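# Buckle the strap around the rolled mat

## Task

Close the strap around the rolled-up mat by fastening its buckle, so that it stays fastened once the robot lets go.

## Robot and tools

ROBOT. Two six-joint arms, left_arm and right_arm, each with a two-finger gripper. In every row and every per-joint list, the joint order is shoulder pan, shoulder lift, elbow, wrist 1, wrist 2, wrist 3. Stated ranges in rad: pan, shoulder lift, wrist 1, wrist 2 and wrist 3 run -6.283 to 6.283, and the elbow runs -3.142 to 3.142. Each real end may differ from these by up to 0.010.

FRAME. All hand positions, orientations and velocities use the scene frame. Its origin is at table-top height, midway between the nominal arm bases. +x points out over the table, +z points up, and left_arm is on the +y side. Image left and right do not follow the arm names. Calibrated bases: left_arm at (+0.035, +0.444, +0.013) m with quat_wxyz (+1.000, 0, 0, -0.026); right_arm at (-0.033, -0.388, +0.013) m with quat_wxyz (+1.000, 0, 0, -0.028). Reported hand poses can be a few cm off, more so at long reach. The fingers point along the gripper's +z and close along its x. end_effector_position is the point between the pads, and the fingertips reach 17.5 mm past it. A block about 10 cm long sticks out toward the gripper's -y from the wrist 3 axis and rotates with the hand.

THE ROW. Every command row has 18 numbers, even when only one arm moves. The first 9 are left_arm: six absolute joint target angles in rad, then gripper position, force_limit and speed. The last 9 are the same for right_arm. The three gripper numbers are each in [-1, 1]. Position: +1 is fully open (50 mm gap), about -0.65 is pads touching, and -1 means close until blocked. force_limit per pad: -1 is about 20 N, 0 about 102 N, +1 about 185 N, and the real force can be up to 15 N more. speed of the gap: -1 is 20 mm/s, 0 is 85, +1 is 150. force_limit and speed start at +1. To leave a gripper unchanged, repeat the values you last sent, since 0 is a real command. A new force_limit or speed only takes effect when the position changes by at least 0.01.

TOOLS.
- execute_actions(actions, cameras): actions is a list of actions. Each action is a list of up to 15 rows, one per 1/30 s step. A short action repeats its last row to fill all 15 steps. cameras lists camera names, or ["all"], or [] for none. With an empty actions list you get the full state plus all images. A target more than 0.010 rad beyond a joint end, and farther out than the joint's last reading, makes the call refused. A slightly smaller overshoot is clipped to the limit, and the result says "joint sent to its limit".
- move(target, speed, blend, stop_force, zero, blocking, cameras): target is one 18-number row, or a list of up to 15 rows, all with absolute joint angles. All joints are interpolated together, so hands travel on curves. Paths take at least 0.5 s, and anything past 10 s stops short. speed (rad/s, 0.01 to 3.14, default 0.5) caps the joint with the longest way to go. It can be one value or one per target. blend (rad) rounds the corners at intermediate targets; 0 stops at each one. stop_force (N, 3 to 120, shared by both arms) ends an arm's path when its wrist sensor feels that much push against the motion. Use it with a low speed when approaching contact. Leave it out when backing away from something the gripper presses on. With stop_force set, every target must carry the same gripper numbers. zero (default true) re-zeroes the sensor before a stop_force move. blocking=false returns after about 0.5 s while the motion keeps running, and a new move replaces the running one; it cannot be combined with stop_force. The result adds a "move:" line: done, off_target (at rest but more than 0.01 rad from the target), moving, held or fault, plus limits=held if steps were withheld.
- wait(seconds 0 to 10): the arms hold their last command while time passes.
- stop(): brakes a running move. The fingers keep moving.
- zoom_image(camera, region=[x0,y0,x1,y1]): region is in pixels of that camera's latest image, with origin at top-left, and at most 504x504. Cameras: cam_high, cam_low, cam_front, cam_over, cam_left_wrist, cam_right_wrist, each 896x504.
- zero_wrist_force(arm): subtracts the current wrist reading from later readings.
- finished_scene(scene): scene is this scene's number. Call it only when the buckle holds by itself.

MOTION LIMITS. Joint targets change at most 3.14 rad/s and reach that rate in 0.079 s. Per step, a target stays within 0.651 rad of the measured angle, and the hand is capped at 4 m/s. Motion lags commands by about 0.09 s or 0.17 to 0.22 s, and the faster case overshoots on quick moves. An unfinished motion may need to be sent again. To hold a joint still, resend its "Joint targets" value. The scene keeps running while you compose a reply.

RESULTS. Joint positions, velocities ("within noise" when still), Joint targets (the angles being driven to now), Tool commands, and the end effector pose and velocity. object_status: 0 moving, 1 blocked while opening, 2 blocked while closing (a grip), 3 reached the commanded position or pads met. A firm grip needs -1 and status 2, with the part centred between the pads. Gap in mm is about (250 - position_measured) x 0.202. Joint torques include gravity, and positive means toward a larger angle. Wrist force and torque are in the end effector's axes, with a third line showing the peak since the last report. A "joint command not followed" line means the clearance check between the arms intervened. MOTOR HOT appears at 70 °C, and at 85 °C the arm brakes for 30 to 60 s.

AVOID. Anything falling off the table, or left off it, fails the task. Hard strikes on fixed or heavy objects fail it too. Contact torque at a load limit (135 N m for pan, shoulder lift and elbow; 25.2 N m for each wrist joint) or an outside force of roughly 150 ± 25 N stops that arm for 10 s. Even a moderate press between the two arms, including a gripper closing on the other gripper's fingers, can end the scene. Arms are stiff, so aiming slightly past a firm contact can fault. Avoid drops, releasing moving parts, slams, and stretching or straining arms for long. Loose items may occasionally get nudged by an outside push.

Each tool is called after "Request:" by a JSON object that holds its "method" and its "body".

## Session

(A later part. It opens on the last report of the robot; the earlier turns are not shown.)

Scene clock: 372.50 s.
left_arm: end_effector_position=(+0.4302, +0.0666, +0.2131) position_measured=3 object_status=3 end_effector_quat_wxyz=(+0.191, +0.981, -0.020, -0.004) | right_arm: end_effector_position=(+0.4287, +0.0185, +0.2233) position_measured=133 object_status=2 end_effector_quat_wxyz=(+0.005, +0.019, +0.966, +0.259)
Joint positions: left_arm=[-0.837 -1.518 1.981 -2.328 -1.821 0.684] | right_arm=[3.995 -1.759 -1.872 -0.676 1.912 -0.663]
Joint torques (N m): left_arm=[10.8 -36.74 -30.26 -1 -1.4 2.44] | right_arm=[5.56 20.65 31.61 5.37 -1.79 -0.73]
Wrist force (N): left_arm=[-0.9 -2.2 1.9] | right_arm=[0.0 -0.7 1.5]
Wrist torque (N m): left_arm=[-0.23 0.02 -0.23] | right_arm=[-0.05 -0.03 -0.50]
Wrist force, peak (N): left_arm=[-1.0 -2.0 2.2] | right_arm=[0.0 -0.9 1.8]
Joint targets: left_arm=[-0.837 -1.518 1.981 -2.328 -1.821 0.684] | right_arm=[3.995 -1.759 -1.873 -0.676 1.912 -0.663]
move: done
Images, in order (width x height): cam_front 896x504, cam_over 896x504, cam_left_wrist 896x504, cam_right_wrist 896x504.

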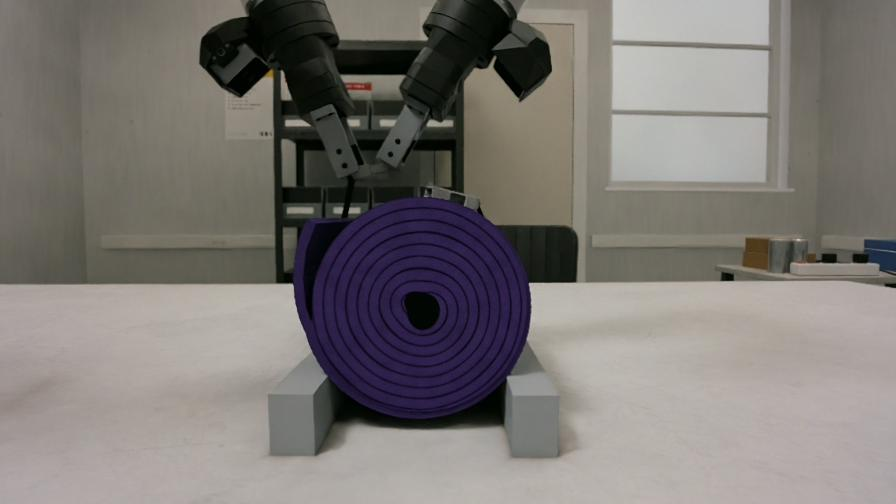

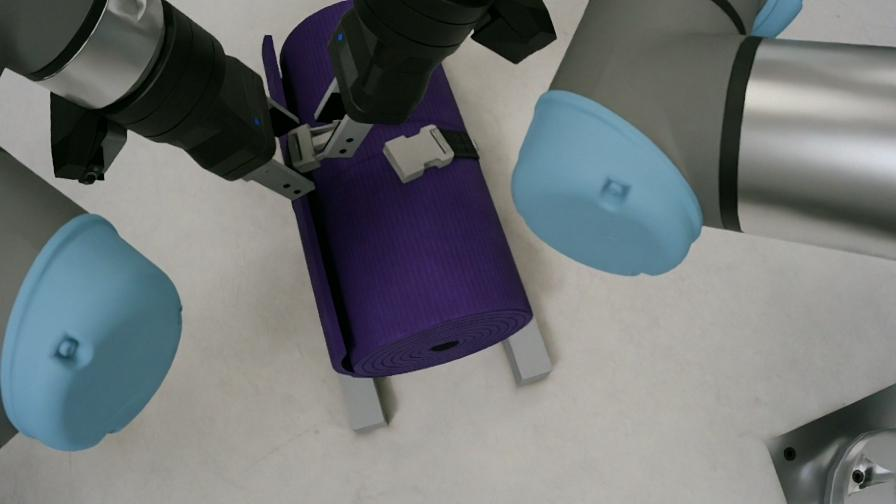

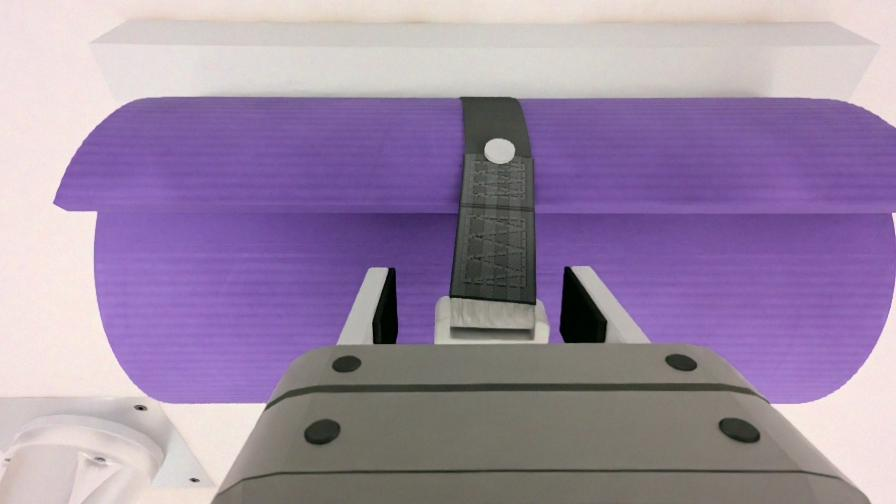

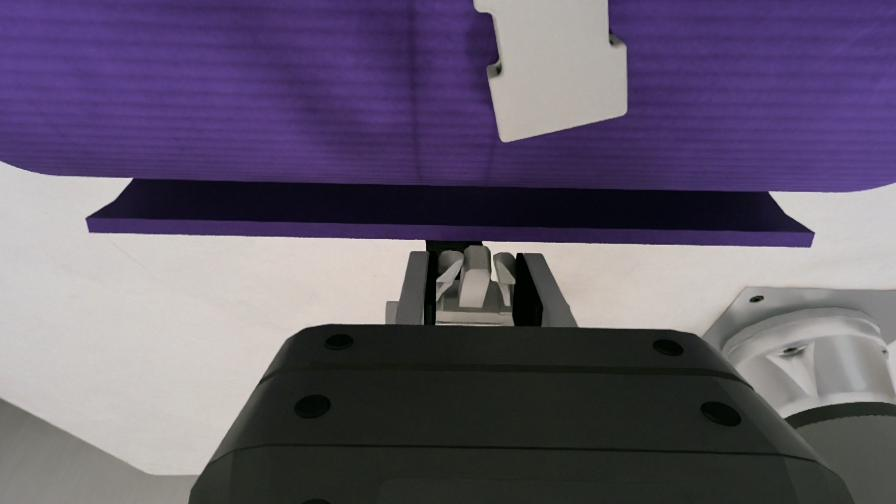

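Request:
{"method": "move", "body": {"target": [[-0.8345,-1.5039,1.9777,-2.3384,-1.8216,0.6867,1,0,-1,3.9951,-1.7587,-1.8725,-0.6757,1.9124,-0.6630,-1,-0.7,-1],[-0.8345,-1.5039,1.9777,-2.3384,-1.8216,0.6867,-1,0,-1,3.9951,-1.7587,-1.8725,-0.6757,1.9124,-0.6630,-1,-0.7,-1]], "speed": 0.04, "cameras": ["cam_front","cam_left_wrist"]}}

Request:
{"method": "zoom_image", "body": {"camera": "cam_left_wrist", "region": [350, 190, 600, 340]}}

Request:
{"method": "zoom_image", "body": {"camera": "cam_front", "region": [290, 90, 490, 230]}}

Scene clock: 383.77 s.
left_arm: end_effector_position=(+0.4336, +0.0646, +0.2089) position_measured=89 object_status=2 end_effector_quat_wxyz=(+0.191, +0.981, -0.019, -0.004) | right_arm: end_effector_position=(+0.4287, +0.0185, +0.2233) position_measured=133 object_status=2 end_effector_quat_wxyz=(+0.005, +0.019, +0.966, +0.259)
Joint positions: left_arm=[-0.834 -1.504 1.978 -2.338 -1.822 0.687] | right_arm=[3.995 -1.759 -1.872 -0.676 1.912 -0.663]
Joint torques (N m): left_arm=[-6.46 -37.52 -18.35 -1.45 -1.08 -2.37] | right_arm=[5.62 21.3 31.33 5.15 -1.36 -0.38]
Wrist force (N): left_arm=[-1.4 -2.4 2.0] | right_arm=[-0.6 -0.8 1.5]
Wrist torque (N m): left_arm=[-0.21 0.01 -0.32] | right_arm=[-0.04 -0.06 -0.49]
Wrist force, peak (N): left_arm=[-1.5 -2.5 2.1] | right_arm=[-0.7 -1.0 1.6]
Joint targets: left_arm=[-0.835 -1.504 1.978 -2.338 -1.822 0.687] | right_arm=[3.995 -1.759 -1.873 -0.676 1.912 -0.663]
move: done
Images, in order (width x height): cam_front 896x504, cam_left_wrist 896x504.

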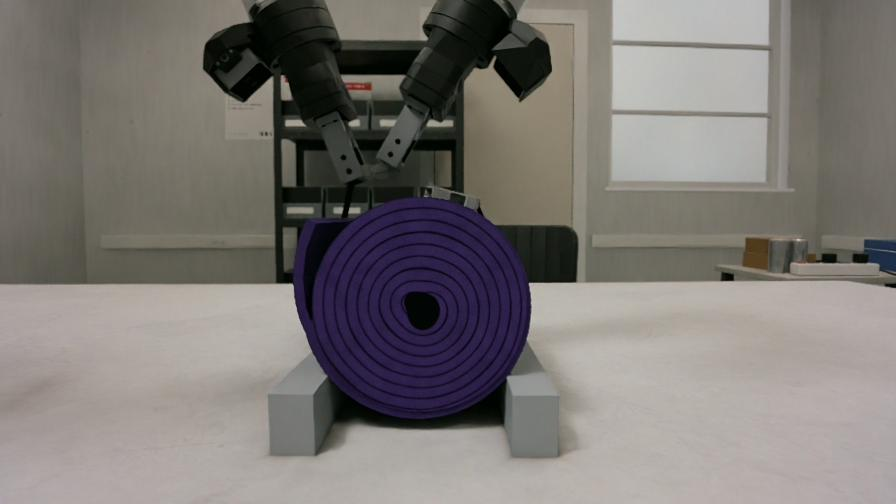

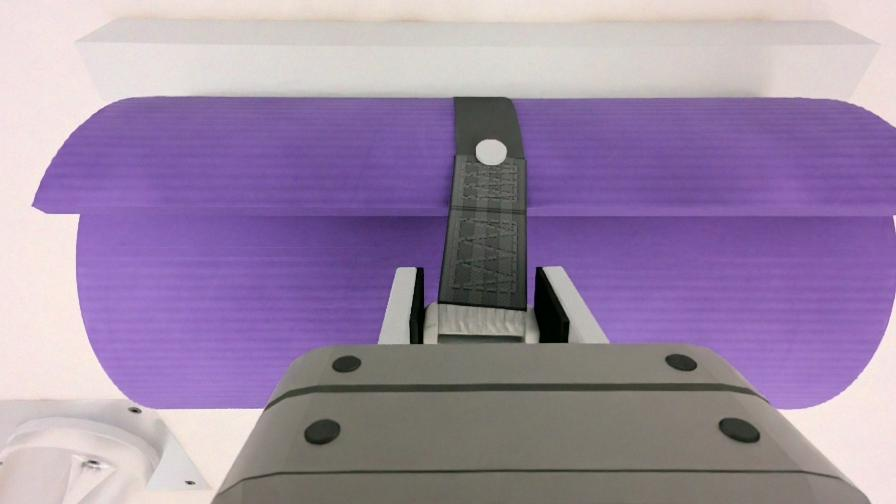

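Scaled by 2.016.

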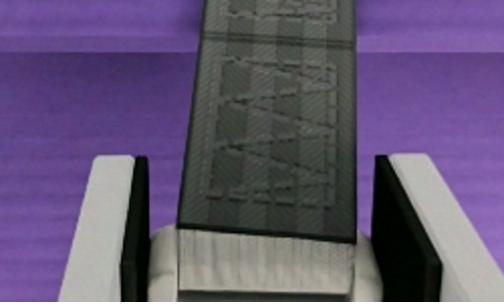

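Scaled by 2.520.

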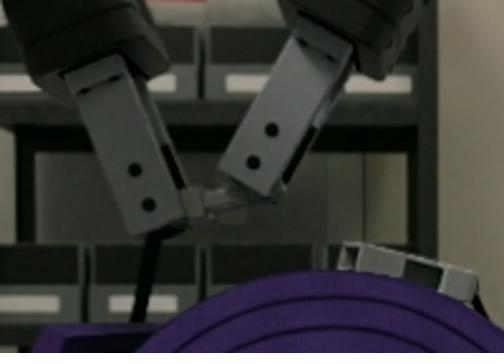

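Request:
{"method": "move", "body": {"target": [[-0.8345,-1.5039,1.9777,-2.3384,-1.8216,0.6867,-1,0,-1,3.9951,-1.7587,-1.8725,-0.6757,1.9124,-0.6630,1,-0.7,-1],[-0.8345,-1.5039,1.9777,-2.3384,-1.8216,0.6867,-1,0,-1,3.9407,-1.6409,-1.8117,-0.8727,1.9334,-0.7163,1,-0.7,-1]], "speed": 0.1, "cameras": ["cam_front","cam_left_wrist","cam_right_wrist","cam_over"]}}

Request:
{"method": "zoom_image", "body": {"camera": "cam_front", "region": [310, 150, 510, 250]}}

Request:
{"method": "zoom_image", "body": {"camera": "cam_over", "region": [240, 80, 500, 210]}}

Scene clock: 400.67 s.
left_arm: end_effector_position=(+0.4336, +0.0646, +0.2089) position_measured=89 object_status=2 end_effector_quat_wxyz=(+0.191, +0.981, -0.019, -0.004) | right_arm: end_effector_position=(+0.4271, -0.0214, +0.2927) position_measured=3 object_status=3 end_effector_quat_wxyz=(+0.005, +0.019, +0.966, +0.259)
Joint positions: left_arm=[-0.835 -1.504 1.978 -2.338 -1.822 0.687] | right_arm=[3.941 -1.641 -1.811 -0.873 1.933 -0.716]
Joint torques (N m): left_arm=[-6.47 -36.4 -17.83 -5.49 -1.31 -2.32] | right_arm=[6.48 15.49 15.63 5.22 1.77 1.04]
Wrist force (N): left_arm=[-0.6 -3.0 3.0] | right_arm=[0.6 0.0 -0.3]
Wrist torque (N m): left_arm=[-0.22 -0.01 -0.35] | right_arm=[-0.13 -0.03 -0.45]
Wrist force, peak (N): left_arm=[-0.4 -3.3 3.7] | right_arm=[0.0 2.1 2.0]
Joint targets: left_arm=[-0.835 -1.504 1.978 -2.338 -1.822 0.687] | right_arm=[3.941 -1.641 -1.812 -0.873 1.933 -0.716]
move: done
Images, in order (width x height): cam_front 896x504, cam_over 896x504, cam_left_wrist 896x504, cam_right_wrist 896x504.

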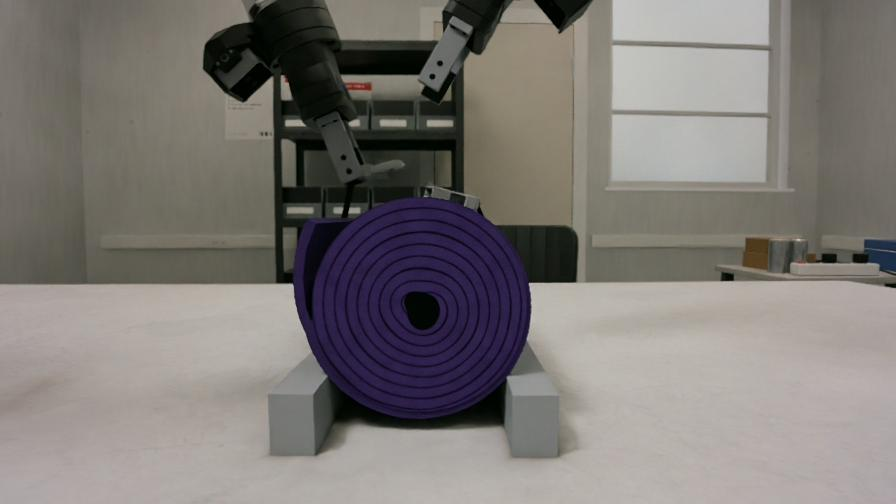

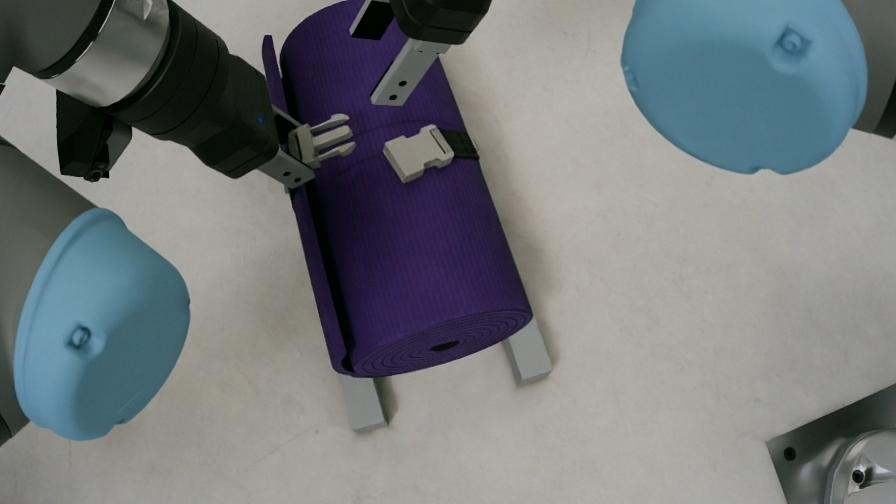

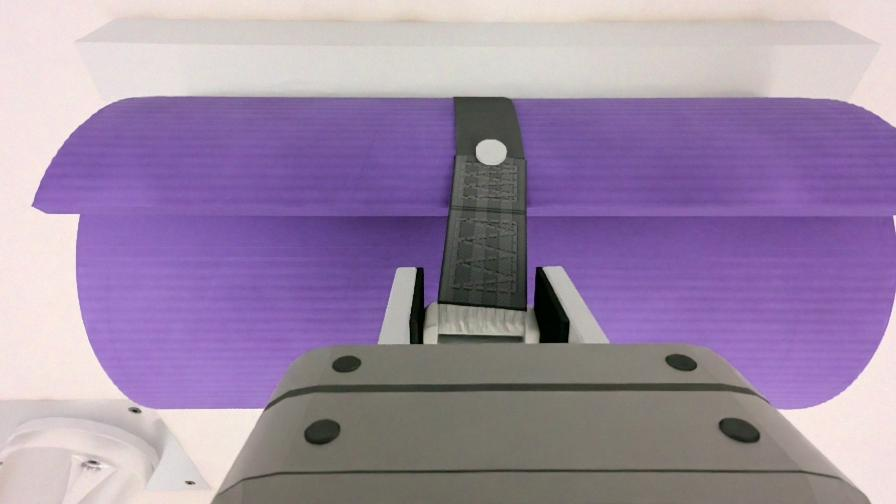

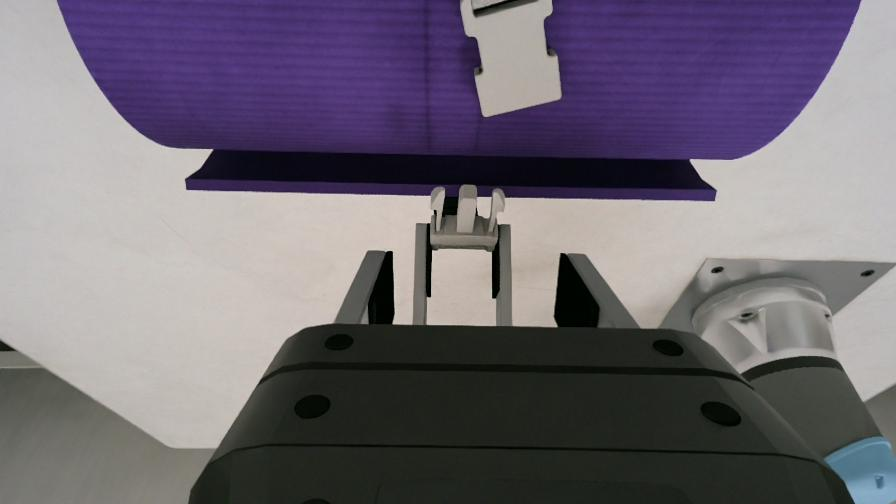

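Scaled by 2.520.

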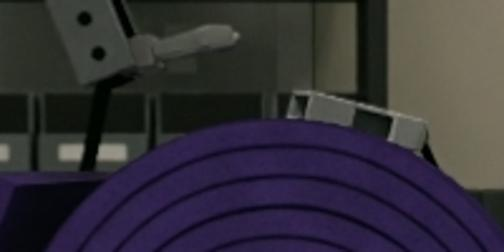

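Scaled by 1.938.

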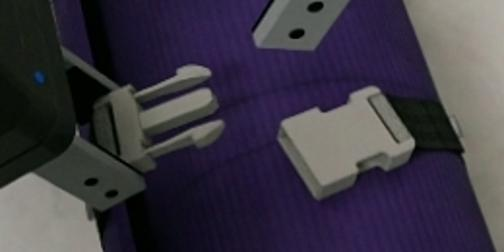

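Request:
{"method": "move", "body": {"target": [-0.8345,-1.5039,1.9777,-2.3384,-1.8216,0.6867,-1,0,-1,3.8466,-1.6518,-1.9034,-0.9213,2.0030,-1.0497,1,-0.7,-1], "speed": 0.3, "cameras": ["cam_front","cam_right_wrist","cam_over"]}}

Request:
{"method": "zoom_image", "body": {"camera": "cam_right_wrist", "region": [350, 140, 600, 340]}}

Request:
{"method": "zoom_image", "body": {"camera": "cam_front", "region": [310, 120, 510, 250]}}

Scene clock: 434.17 s.
left_arm: end_effector_position=(+0.4336, +0.0646, +0.2089) position_measured=89 object_status=2 end_effector_quat_wxyz=(+0.191, +0.981, -0.019, -0.004) | right_arm: end_effector_position=(+0.4163, -0.0781, +0.2356) position_measured=3 object_status=3 end_effector_quat_wxyz=(-0.022, -0.087, +0.966, +0.241)
Joint positions: left_arm=[-0.835 -1.504 1.978 -2.338 -1.822 0.687] | right_arm=[3.847 -1.652 -1.903 -0.921 2.003 -1.05]
Joint torques (N m): left_arm=[-7.61 -35.18 -17.8 -5.36 -2.41 -2.41] | right_arm=[6.13 25.38 31.66 4.98 -1.64 -0.47]
Wrist force (N): left_arm=[-1.1 -2.8 2.7] | right_arm=[0.3 0.2 -0.6]
Wrist torque (N m): left_arm=[-0.20 0.04 -0.35] | right_arm=[-0.11 -0.03 -0.49]
Wrist force, peak (N): left_arm=[-0.5 -3.2 3.8] | right_arm=[0.7 1.3 -0.6]
Joint targets: left_arm=[-0.835 -1.504 1.978 -2.338 -1.822 0.687] | right_arm=[3.847 -1.652 -1.903 -0.921 2.003 -1.050]
move: done
Images, in order (width x height): cam_front 896x504, cam_over 896x504, cam_right_wrist 896x504.

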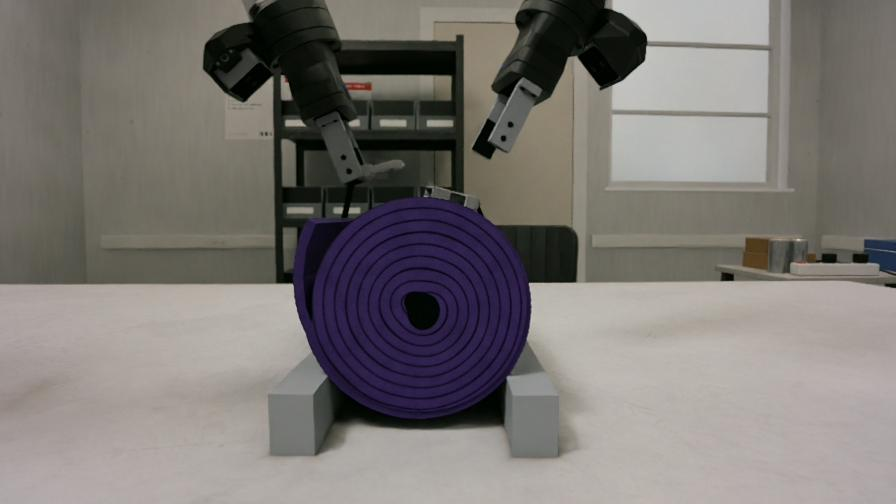

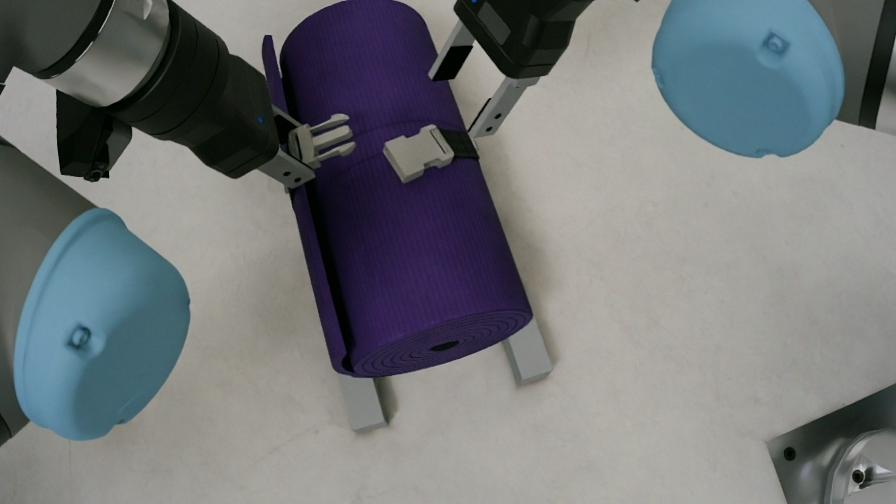

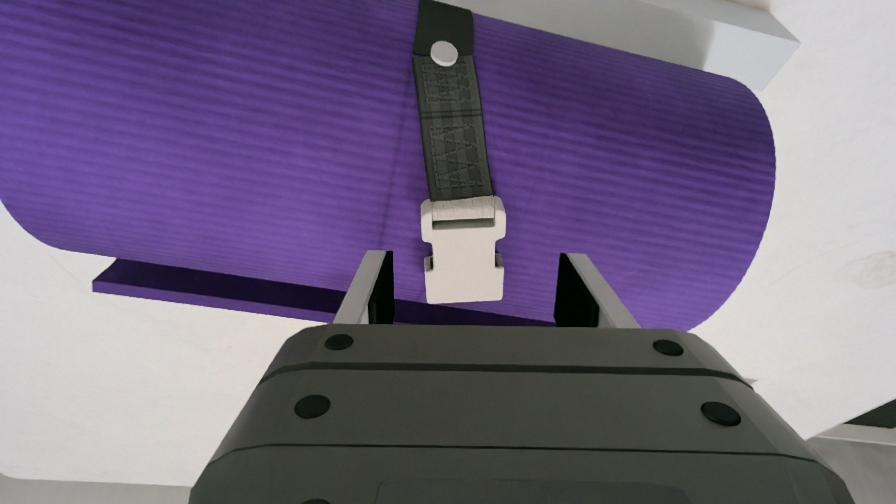

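Scaled by 2.016.

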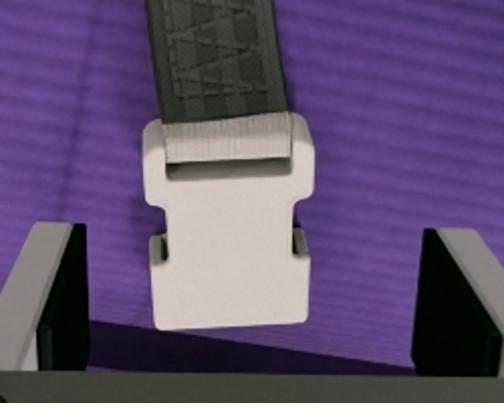

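Scaled by 2.520.

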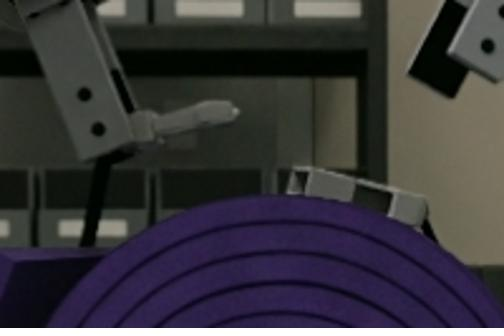

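Request:
{"method": "move", "body": {"target": [-0.8345,-1.5039,1.9777,-2.3384,-1.8216,0.6867,-1,0,-1,3.8900,-1.7442,-1.9693,-0.7439,1.9924,-1.0034,1,-0.7,-1], "speed": 0.035, "stop_force": 6, "cameras": ["cam_front","cam_right_wrist"]}}

Request:
{"method": "zoom_image", "body": {"camera": "cam_right_wrist", "region": [350, 140, 600, 340]}}

Request:
{"method": "zoom_image", "body": {"camera": "cam_front", "region": [310, 120, 510, 250]}}

Scene clock: 451.63 s.
left_arm: end_effector_position=(+0.4336, +0.0646, +0.2089) position_measured=89 object_status=2 end_effector_quat_wxyz=(+0.191, +0.981, -0.019, -0.004) | right_arm: end_effector_position=(+0.4152, -0.0541, +0.1831) position_measured=3 object_status=3 end_effector_quat_wxyz=(-0.022, -0.087, +0.966, +0.241)
Joint positions: left_arm=[-0.835 -1.504 1.978 -2.338 -1.822 0.687] | right_arm=[3.886 -1.736 -1.963 -0.76 1.993 -1.008]
Joint torques (N m): left_arm=[-7.14 -33.72 -18.78 -5.34 -2.28 -2.49] | right_arm=[-6.56 36.13 27.68 4.14 3.3 -0.86]
Wrist force (N): left_arm=[-0.3 -3.1 3.5] | right_arm=[0.0 0.6 -5.5]
Wrist torque (N m): left_arm=[-0.19 0.00 -0.35] | right_arm=[-0.04 -0.22 -0.51]
Wrist force, peak (N): left_arm=[-0.5 -3.4 3.9] | right_arm=[2.2 0.5 -13.6]
Joint targets: left_arm=[-0.835 -1.504 1.978 -2.338 -1.822 0.687] | right_arm=[3.886 -1.736 -1.963 -0.760 1.993 -1.008]
move: contact (right_arm); right_arm: the wrist 1 is farthest, 0.016 rad from its target
Images, in order (width x height): cam_front 896x504, cam_right_wrist 896x504.

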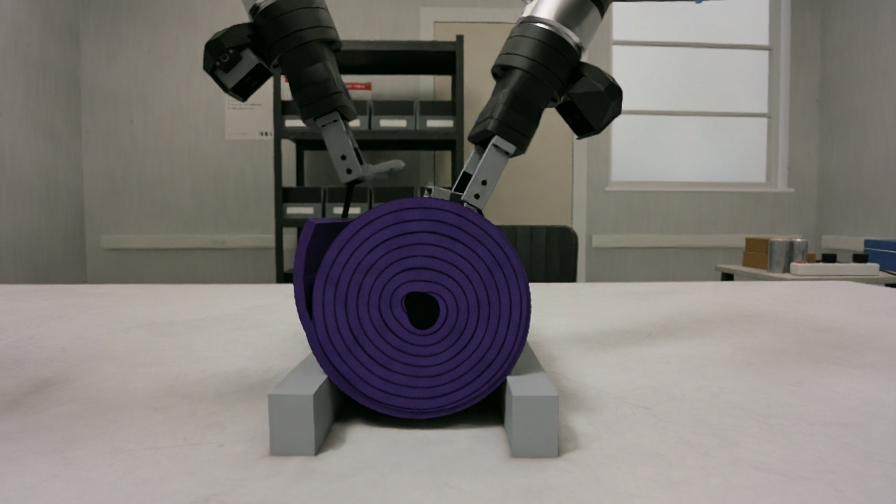

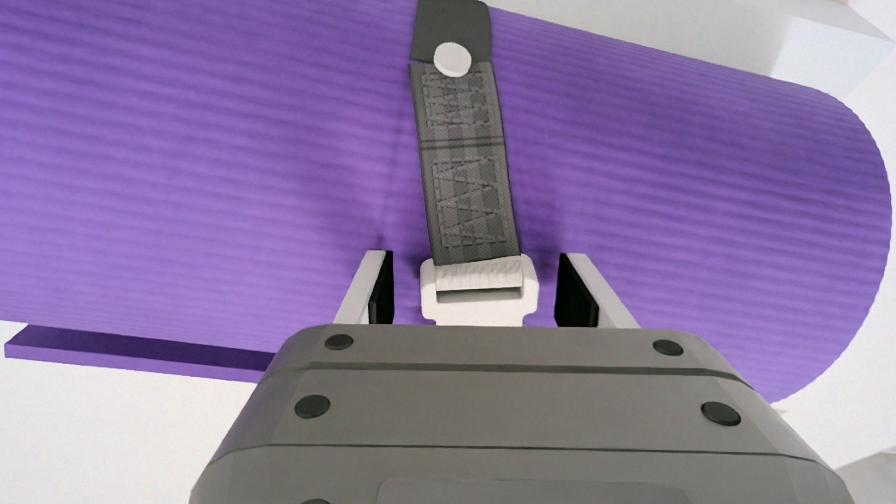

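Scaled by 2.016.

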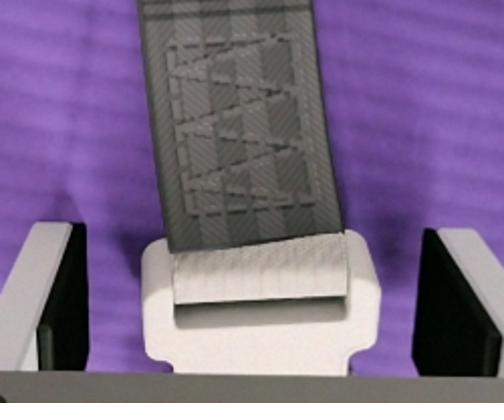

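Scaled by 2.520.

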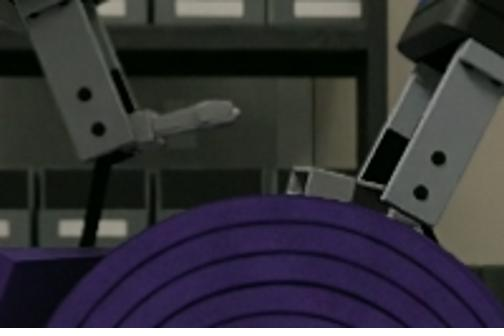

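Request:
{"method": "move", "body": {"target": [-0.8345,-1.5039,1.9777,-2.3384,-1.8216,0.6867,-1,0,-1,3.886,-1.736,-1.963,-0.760,1.993,-1.008,-1,0,-1], "cameras": ["cam_front","cam_right_wrist"]}}

Request:
{"method": "zoom_image", "body": {"camera": "cam_right_wrist", "region": [350, 140, 600, 340]}}

Request:
{"method": "zoom_image", "body": {"camera": "cam_front", "region": [310, 120, 510, 250]}}

Scene clock: 457.17 s.
left_arm: end_effector_position=(+0.4336, +0.0646, +0.2089) position_measured=89 object_status=2 end_effector_quat_wxyz=(+0.191, +0.981, -0.019, -0.004) | right_arm: end_effector_position=(+0.4154, -0.0542, +0.1832) position_measured=88 object_status=2 end_effector_quat_wxyz=(-0.021, -0.087, +0.966, +0.241)
Joint positions: left_arm=[-0.835 -1.504 1.978 -2.338 -1.822 0.687] | right_arm=[3.886 -1.736 -1.963 -0.76 1.993 -1.008]
Joint torques (N m): left_arm=[-6.93 -31.97 -18.76 -5.2 -2.23 -2.51] | right_arm=[-3.09 17.86 22.7 2.62 -1.75 0.64]
Wrist force (N): left_arm=[-0.9 -3.1 3.0] | right_arm=[0.6 0.5 -0.9]
Wrist torque (N m): left_arm=[-0.22 0.04 -0.35] | right_arm=[-0.09 -0.05 -0.45]
Wrist force, peak (N): left_arm=[-0.3 -3.4 3.8] | right_arm=[1.0 1.8 -6.6]
Joint targets: left_arm=[-0.835 -1.504 1.978 -2.338 -1.822 0.687] | right_arm=[3.886 -1.736 -1.963 -0.760 1.993 -1.008]
move: done
Images, in order (width x height): cam_front 896x504, cam_right_wrist 896x504.

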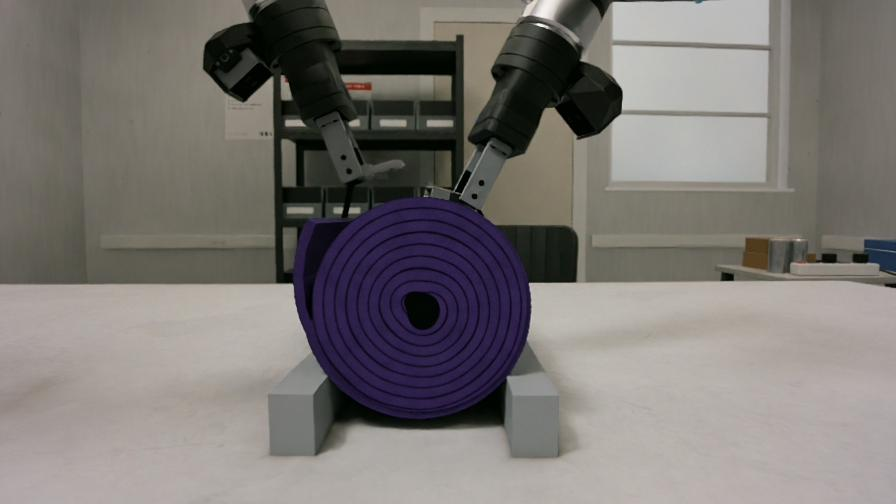

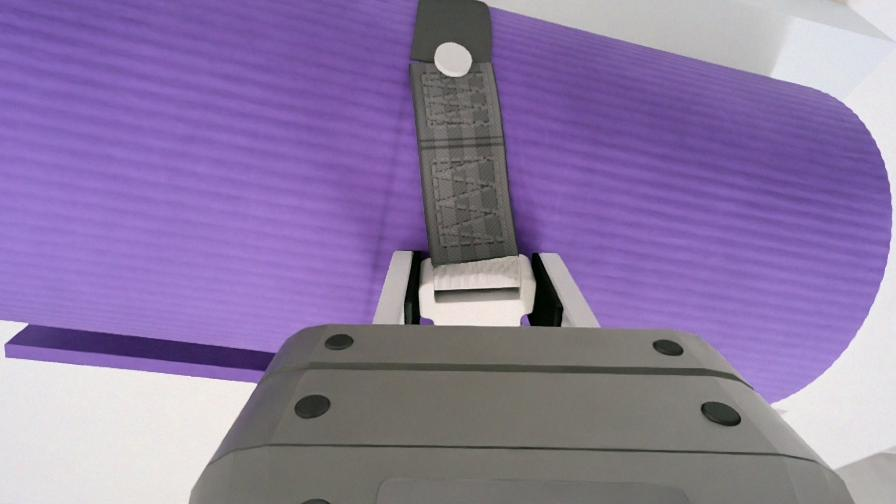

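Scaled by 2.016.

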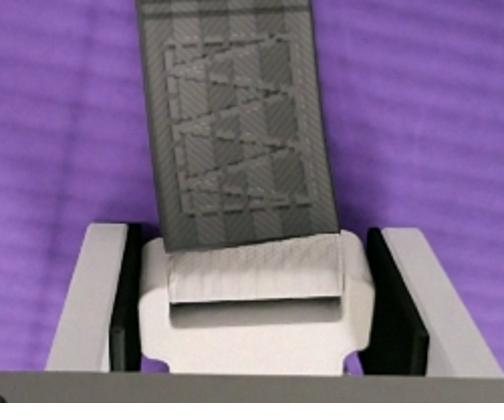

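Scaled by 2.520.

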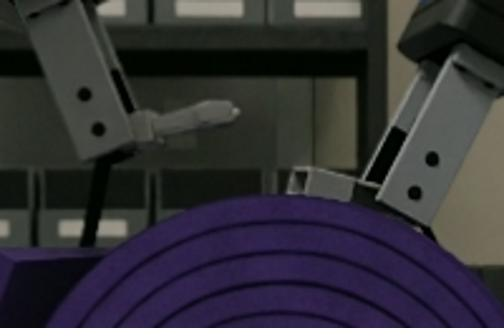

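Request:
{"method": "move", "body": {"target": [[-0.8345,-1.5039,1.9777,-2.3384,-1.8216,0.6867,-1,0,-1,3.9909,-1.7235,-1.8055,-1.0342,1.7051,-0.7275,-1,0,-1],[-0.8770,-1.4437,1.9206,-2.2947,-1.7668,0.6576,-1,0,-1,3.9909,-1.7235,-1.8055,-1.0342,1.7051,-0.7275,-1,0,-1]], "speed": 0.1, "cameras": ["cam_front","cam_right_wrist","cam_left_wrist","cam_over"]}}

Request:
{"method": "zoom_image", "body": {"camera": "cam_front", "region": [360, 140, 500, 230]}}

Request:
{"method": "zoom_image", "body": {"camera": "cam_over", "region": [270, 80, 490, 210]}}

Request:
{"method": "zoom_image", "body": {"camera": "cam_right_wrist", "region": [390, 230, 570, 340]}}

Request:
{"method": "zoom_image", "body": {"camera": "cam_left_wrist", "region": [390, 240, 590, 350]}}

Scene clock: 498.13 s.
left_arm: end_effector_position=(+0.4375, +0.0437, +0.1946) position_measured=89 object_status=2 end_effector_quat_wxyz=(+0.156, +0.988, -0.020, -0.003) end_effector_velocity=(-0.001, +0.000, +0.000) end_effector_angular_velocity=(-0.005, +0.002, -0.003) | right_arm: end_effector_position=(+0.4332, -0.0549, +0.2080) position_measured=88 object_status=2 end_effector_quat_wxyz=(+0.002, +0.020, +0.995, +0.100)
Joint positions: left_arm=[-0.877 -1.444 1.92 -2.294 -1.767 0.657] | right_arm=[3.991 -1.723 -1.805 -1.034 1.705 -0.728]
Joint velocities: left_arm=[0.002 -0.002 0.004 -0.005 -0.006 0.003] | right_arm=[within noise]
Joint torques (N m): left_arm=[10.72 -39.49 -17.97 -6.12 -2.52 2.21] | right_arm=[-6.6 27.73 16.74 4.1 3.03 -0.71]
Wrist force (N): left_arm=[-1.0 -3.0 2.5] | right_arm=[1.3 -2.8 4.1]
Wrist torque (N m): left_arm=[-0.18 0.02 -0.22] | right_arm=[-0.17 -0.15 -0.26]
Wrist force, peak (N): left_arm=[-0.5 -5.2 5.4] | right_arm=[0.7 -4.8 5.6]
Joint targets: left_arm=[-0.877 -1.444 1.921 -2.295 -1.767 0.658] | right_arm=[3.991 -1.724 -1.805 -1.034 1.705 -0.727]
move: done
Images, in order (width x height): cam_front 896x504, cam_over 896x504, cam_left_wrist 896x504, cam_right_wrist 896x504.

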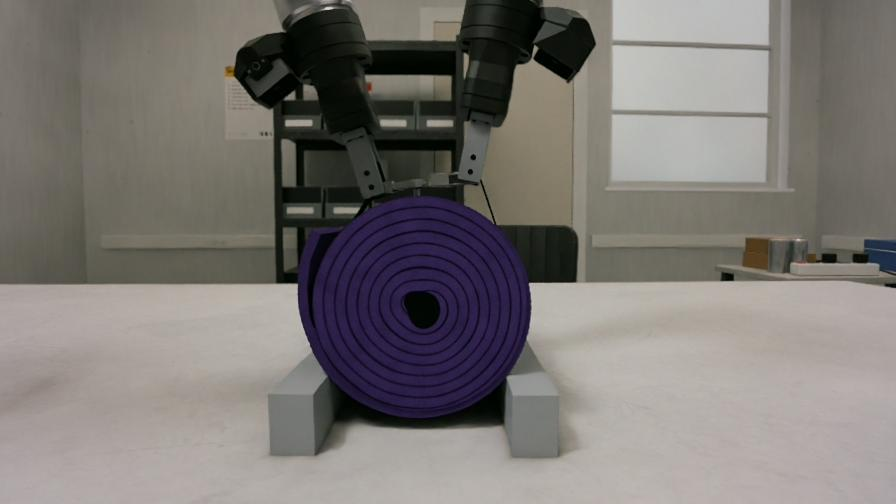

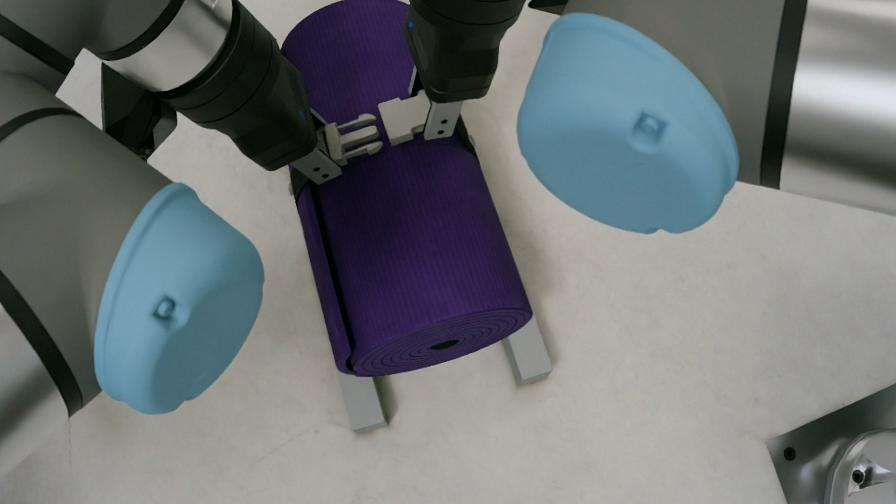

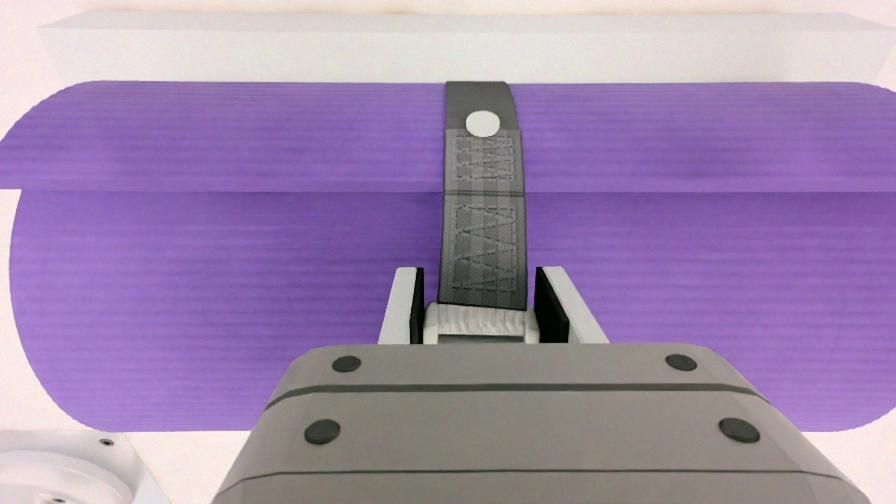

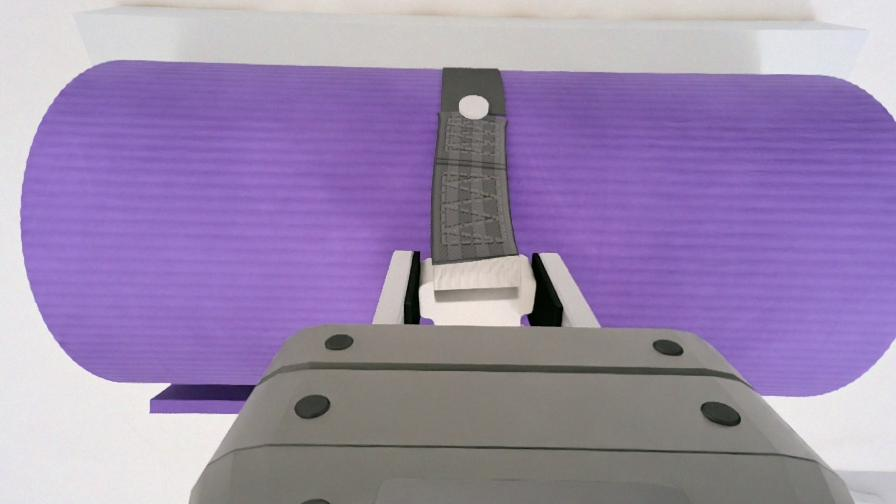

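Scaled by 3.600.

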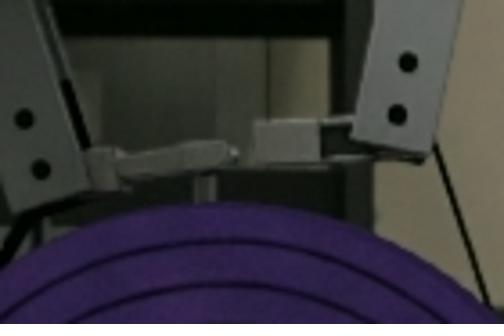

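Scaled by 2.291.

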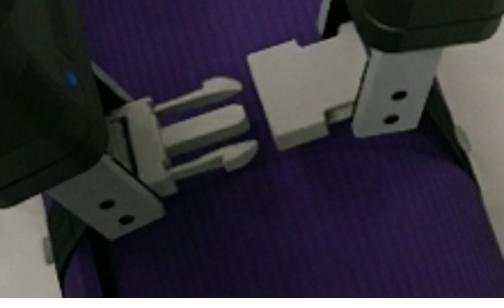

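Scaled by 2.800.

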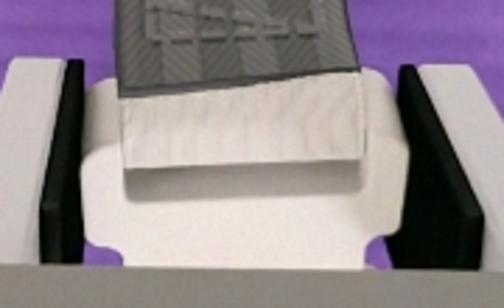

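Scaled by 2.520.

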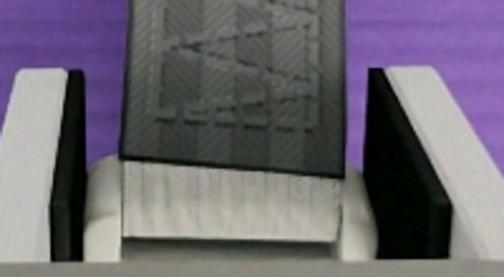

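Request:
{"method": "move", "body": {"target": [-0.8770,-1.4437,1.9206,-2.2947,-1.7668,0.6576,-1,0,-1,4.0222,-1.7376,-1.7565,-1.1319,1.6444,-0.7030,-1,0,-1], "speed": 0.1, "cameras": ["cam_front","cam_over"]}}

Request:
{"method": "zoom_image", "body": {"camera": "cam_front", "region": [370, 150, 490, 210]}}

Request:
{"method": "zoom_image", "body": {"camera": "cam_over", "region": [300, 80, 470, 180]}}

Scene clock: 516.13 s.
left_arm: end_effector_position=(+0.4376, +0.0438, +0.1947) position_measured=89 object_status=2 end_effector_quat_wxyz=(+0.156, +0.987, -0.020, -0.003) | right_arm: end_effector_position=(+0.4311, -0.0541, +0.2101) position_measured=88 object_status=2 end_effector_quat_wxyz=(+0.001, +0.020, +0.998, +0.057)
Joint positions: left_arm=[-0.877 -1.444 1.921 -2.295 -1.767 0.658] | right_arm=[4.022 -1.738 -1.756 -1.132 1.644 -0.703]
Joint torques (N m): left_arm=[10.27 -40.24 -17.38 -6.19 -2.49 2.35] | right_arm=[-5.49 34.32 17.8 6.18 3.07 -0.87]
Wrist force (N): left_arm=[-0.8 -3.1 3.2] | right_arm=[0.5 -2.8 6.1]
Wrist torque (N m): left_arm=[-0.17 0.02 -0.24] | right_arm=[-0.18 -0.10 -0.26]
Wrist force, peak (N): left_arm=[-0.7 -3.3 3.2] | right_arm=[0.5 -2.8 6.1]
Joint targets: left_arm=[-0.877 -1.444 1.921 -2.295 -1.767 0.658] | right_arm=[4.022 -1.738 -1.756 -1.132 1.644 -0.703]
move: done
Images, in order (width x height): cam_front 896x504, cam_over 896x504.

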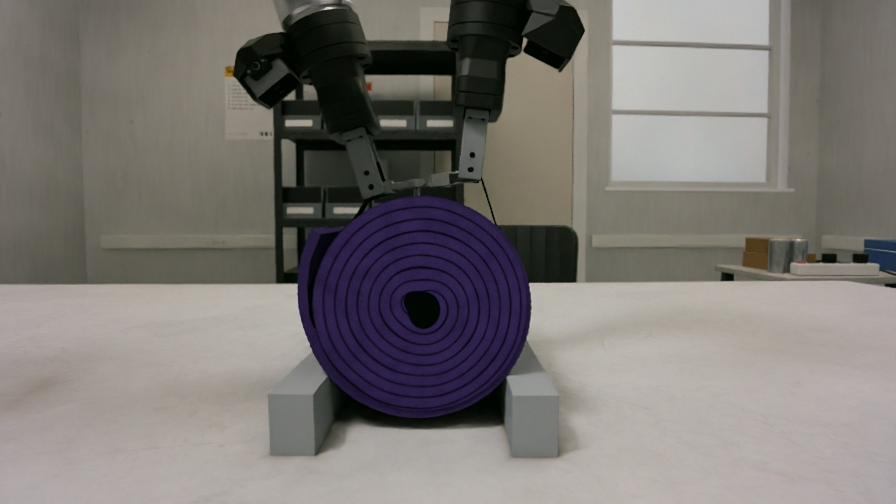

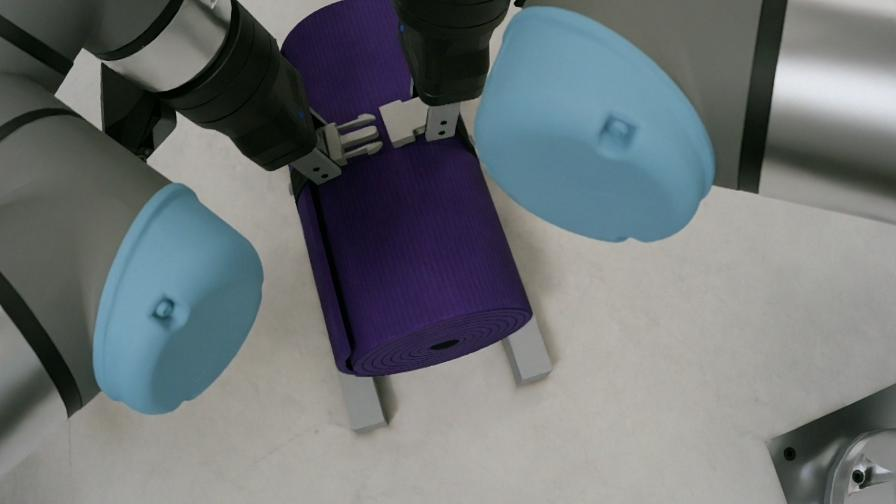

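Scaled by 4.200.

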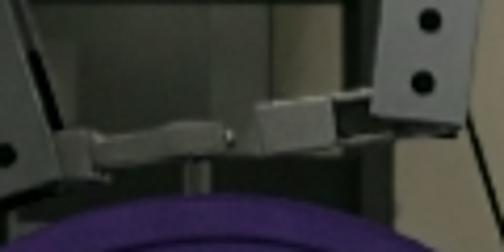

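Scaled by 2.965.

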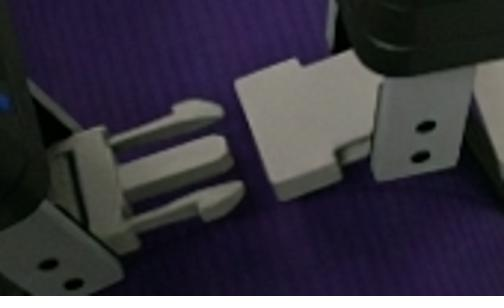

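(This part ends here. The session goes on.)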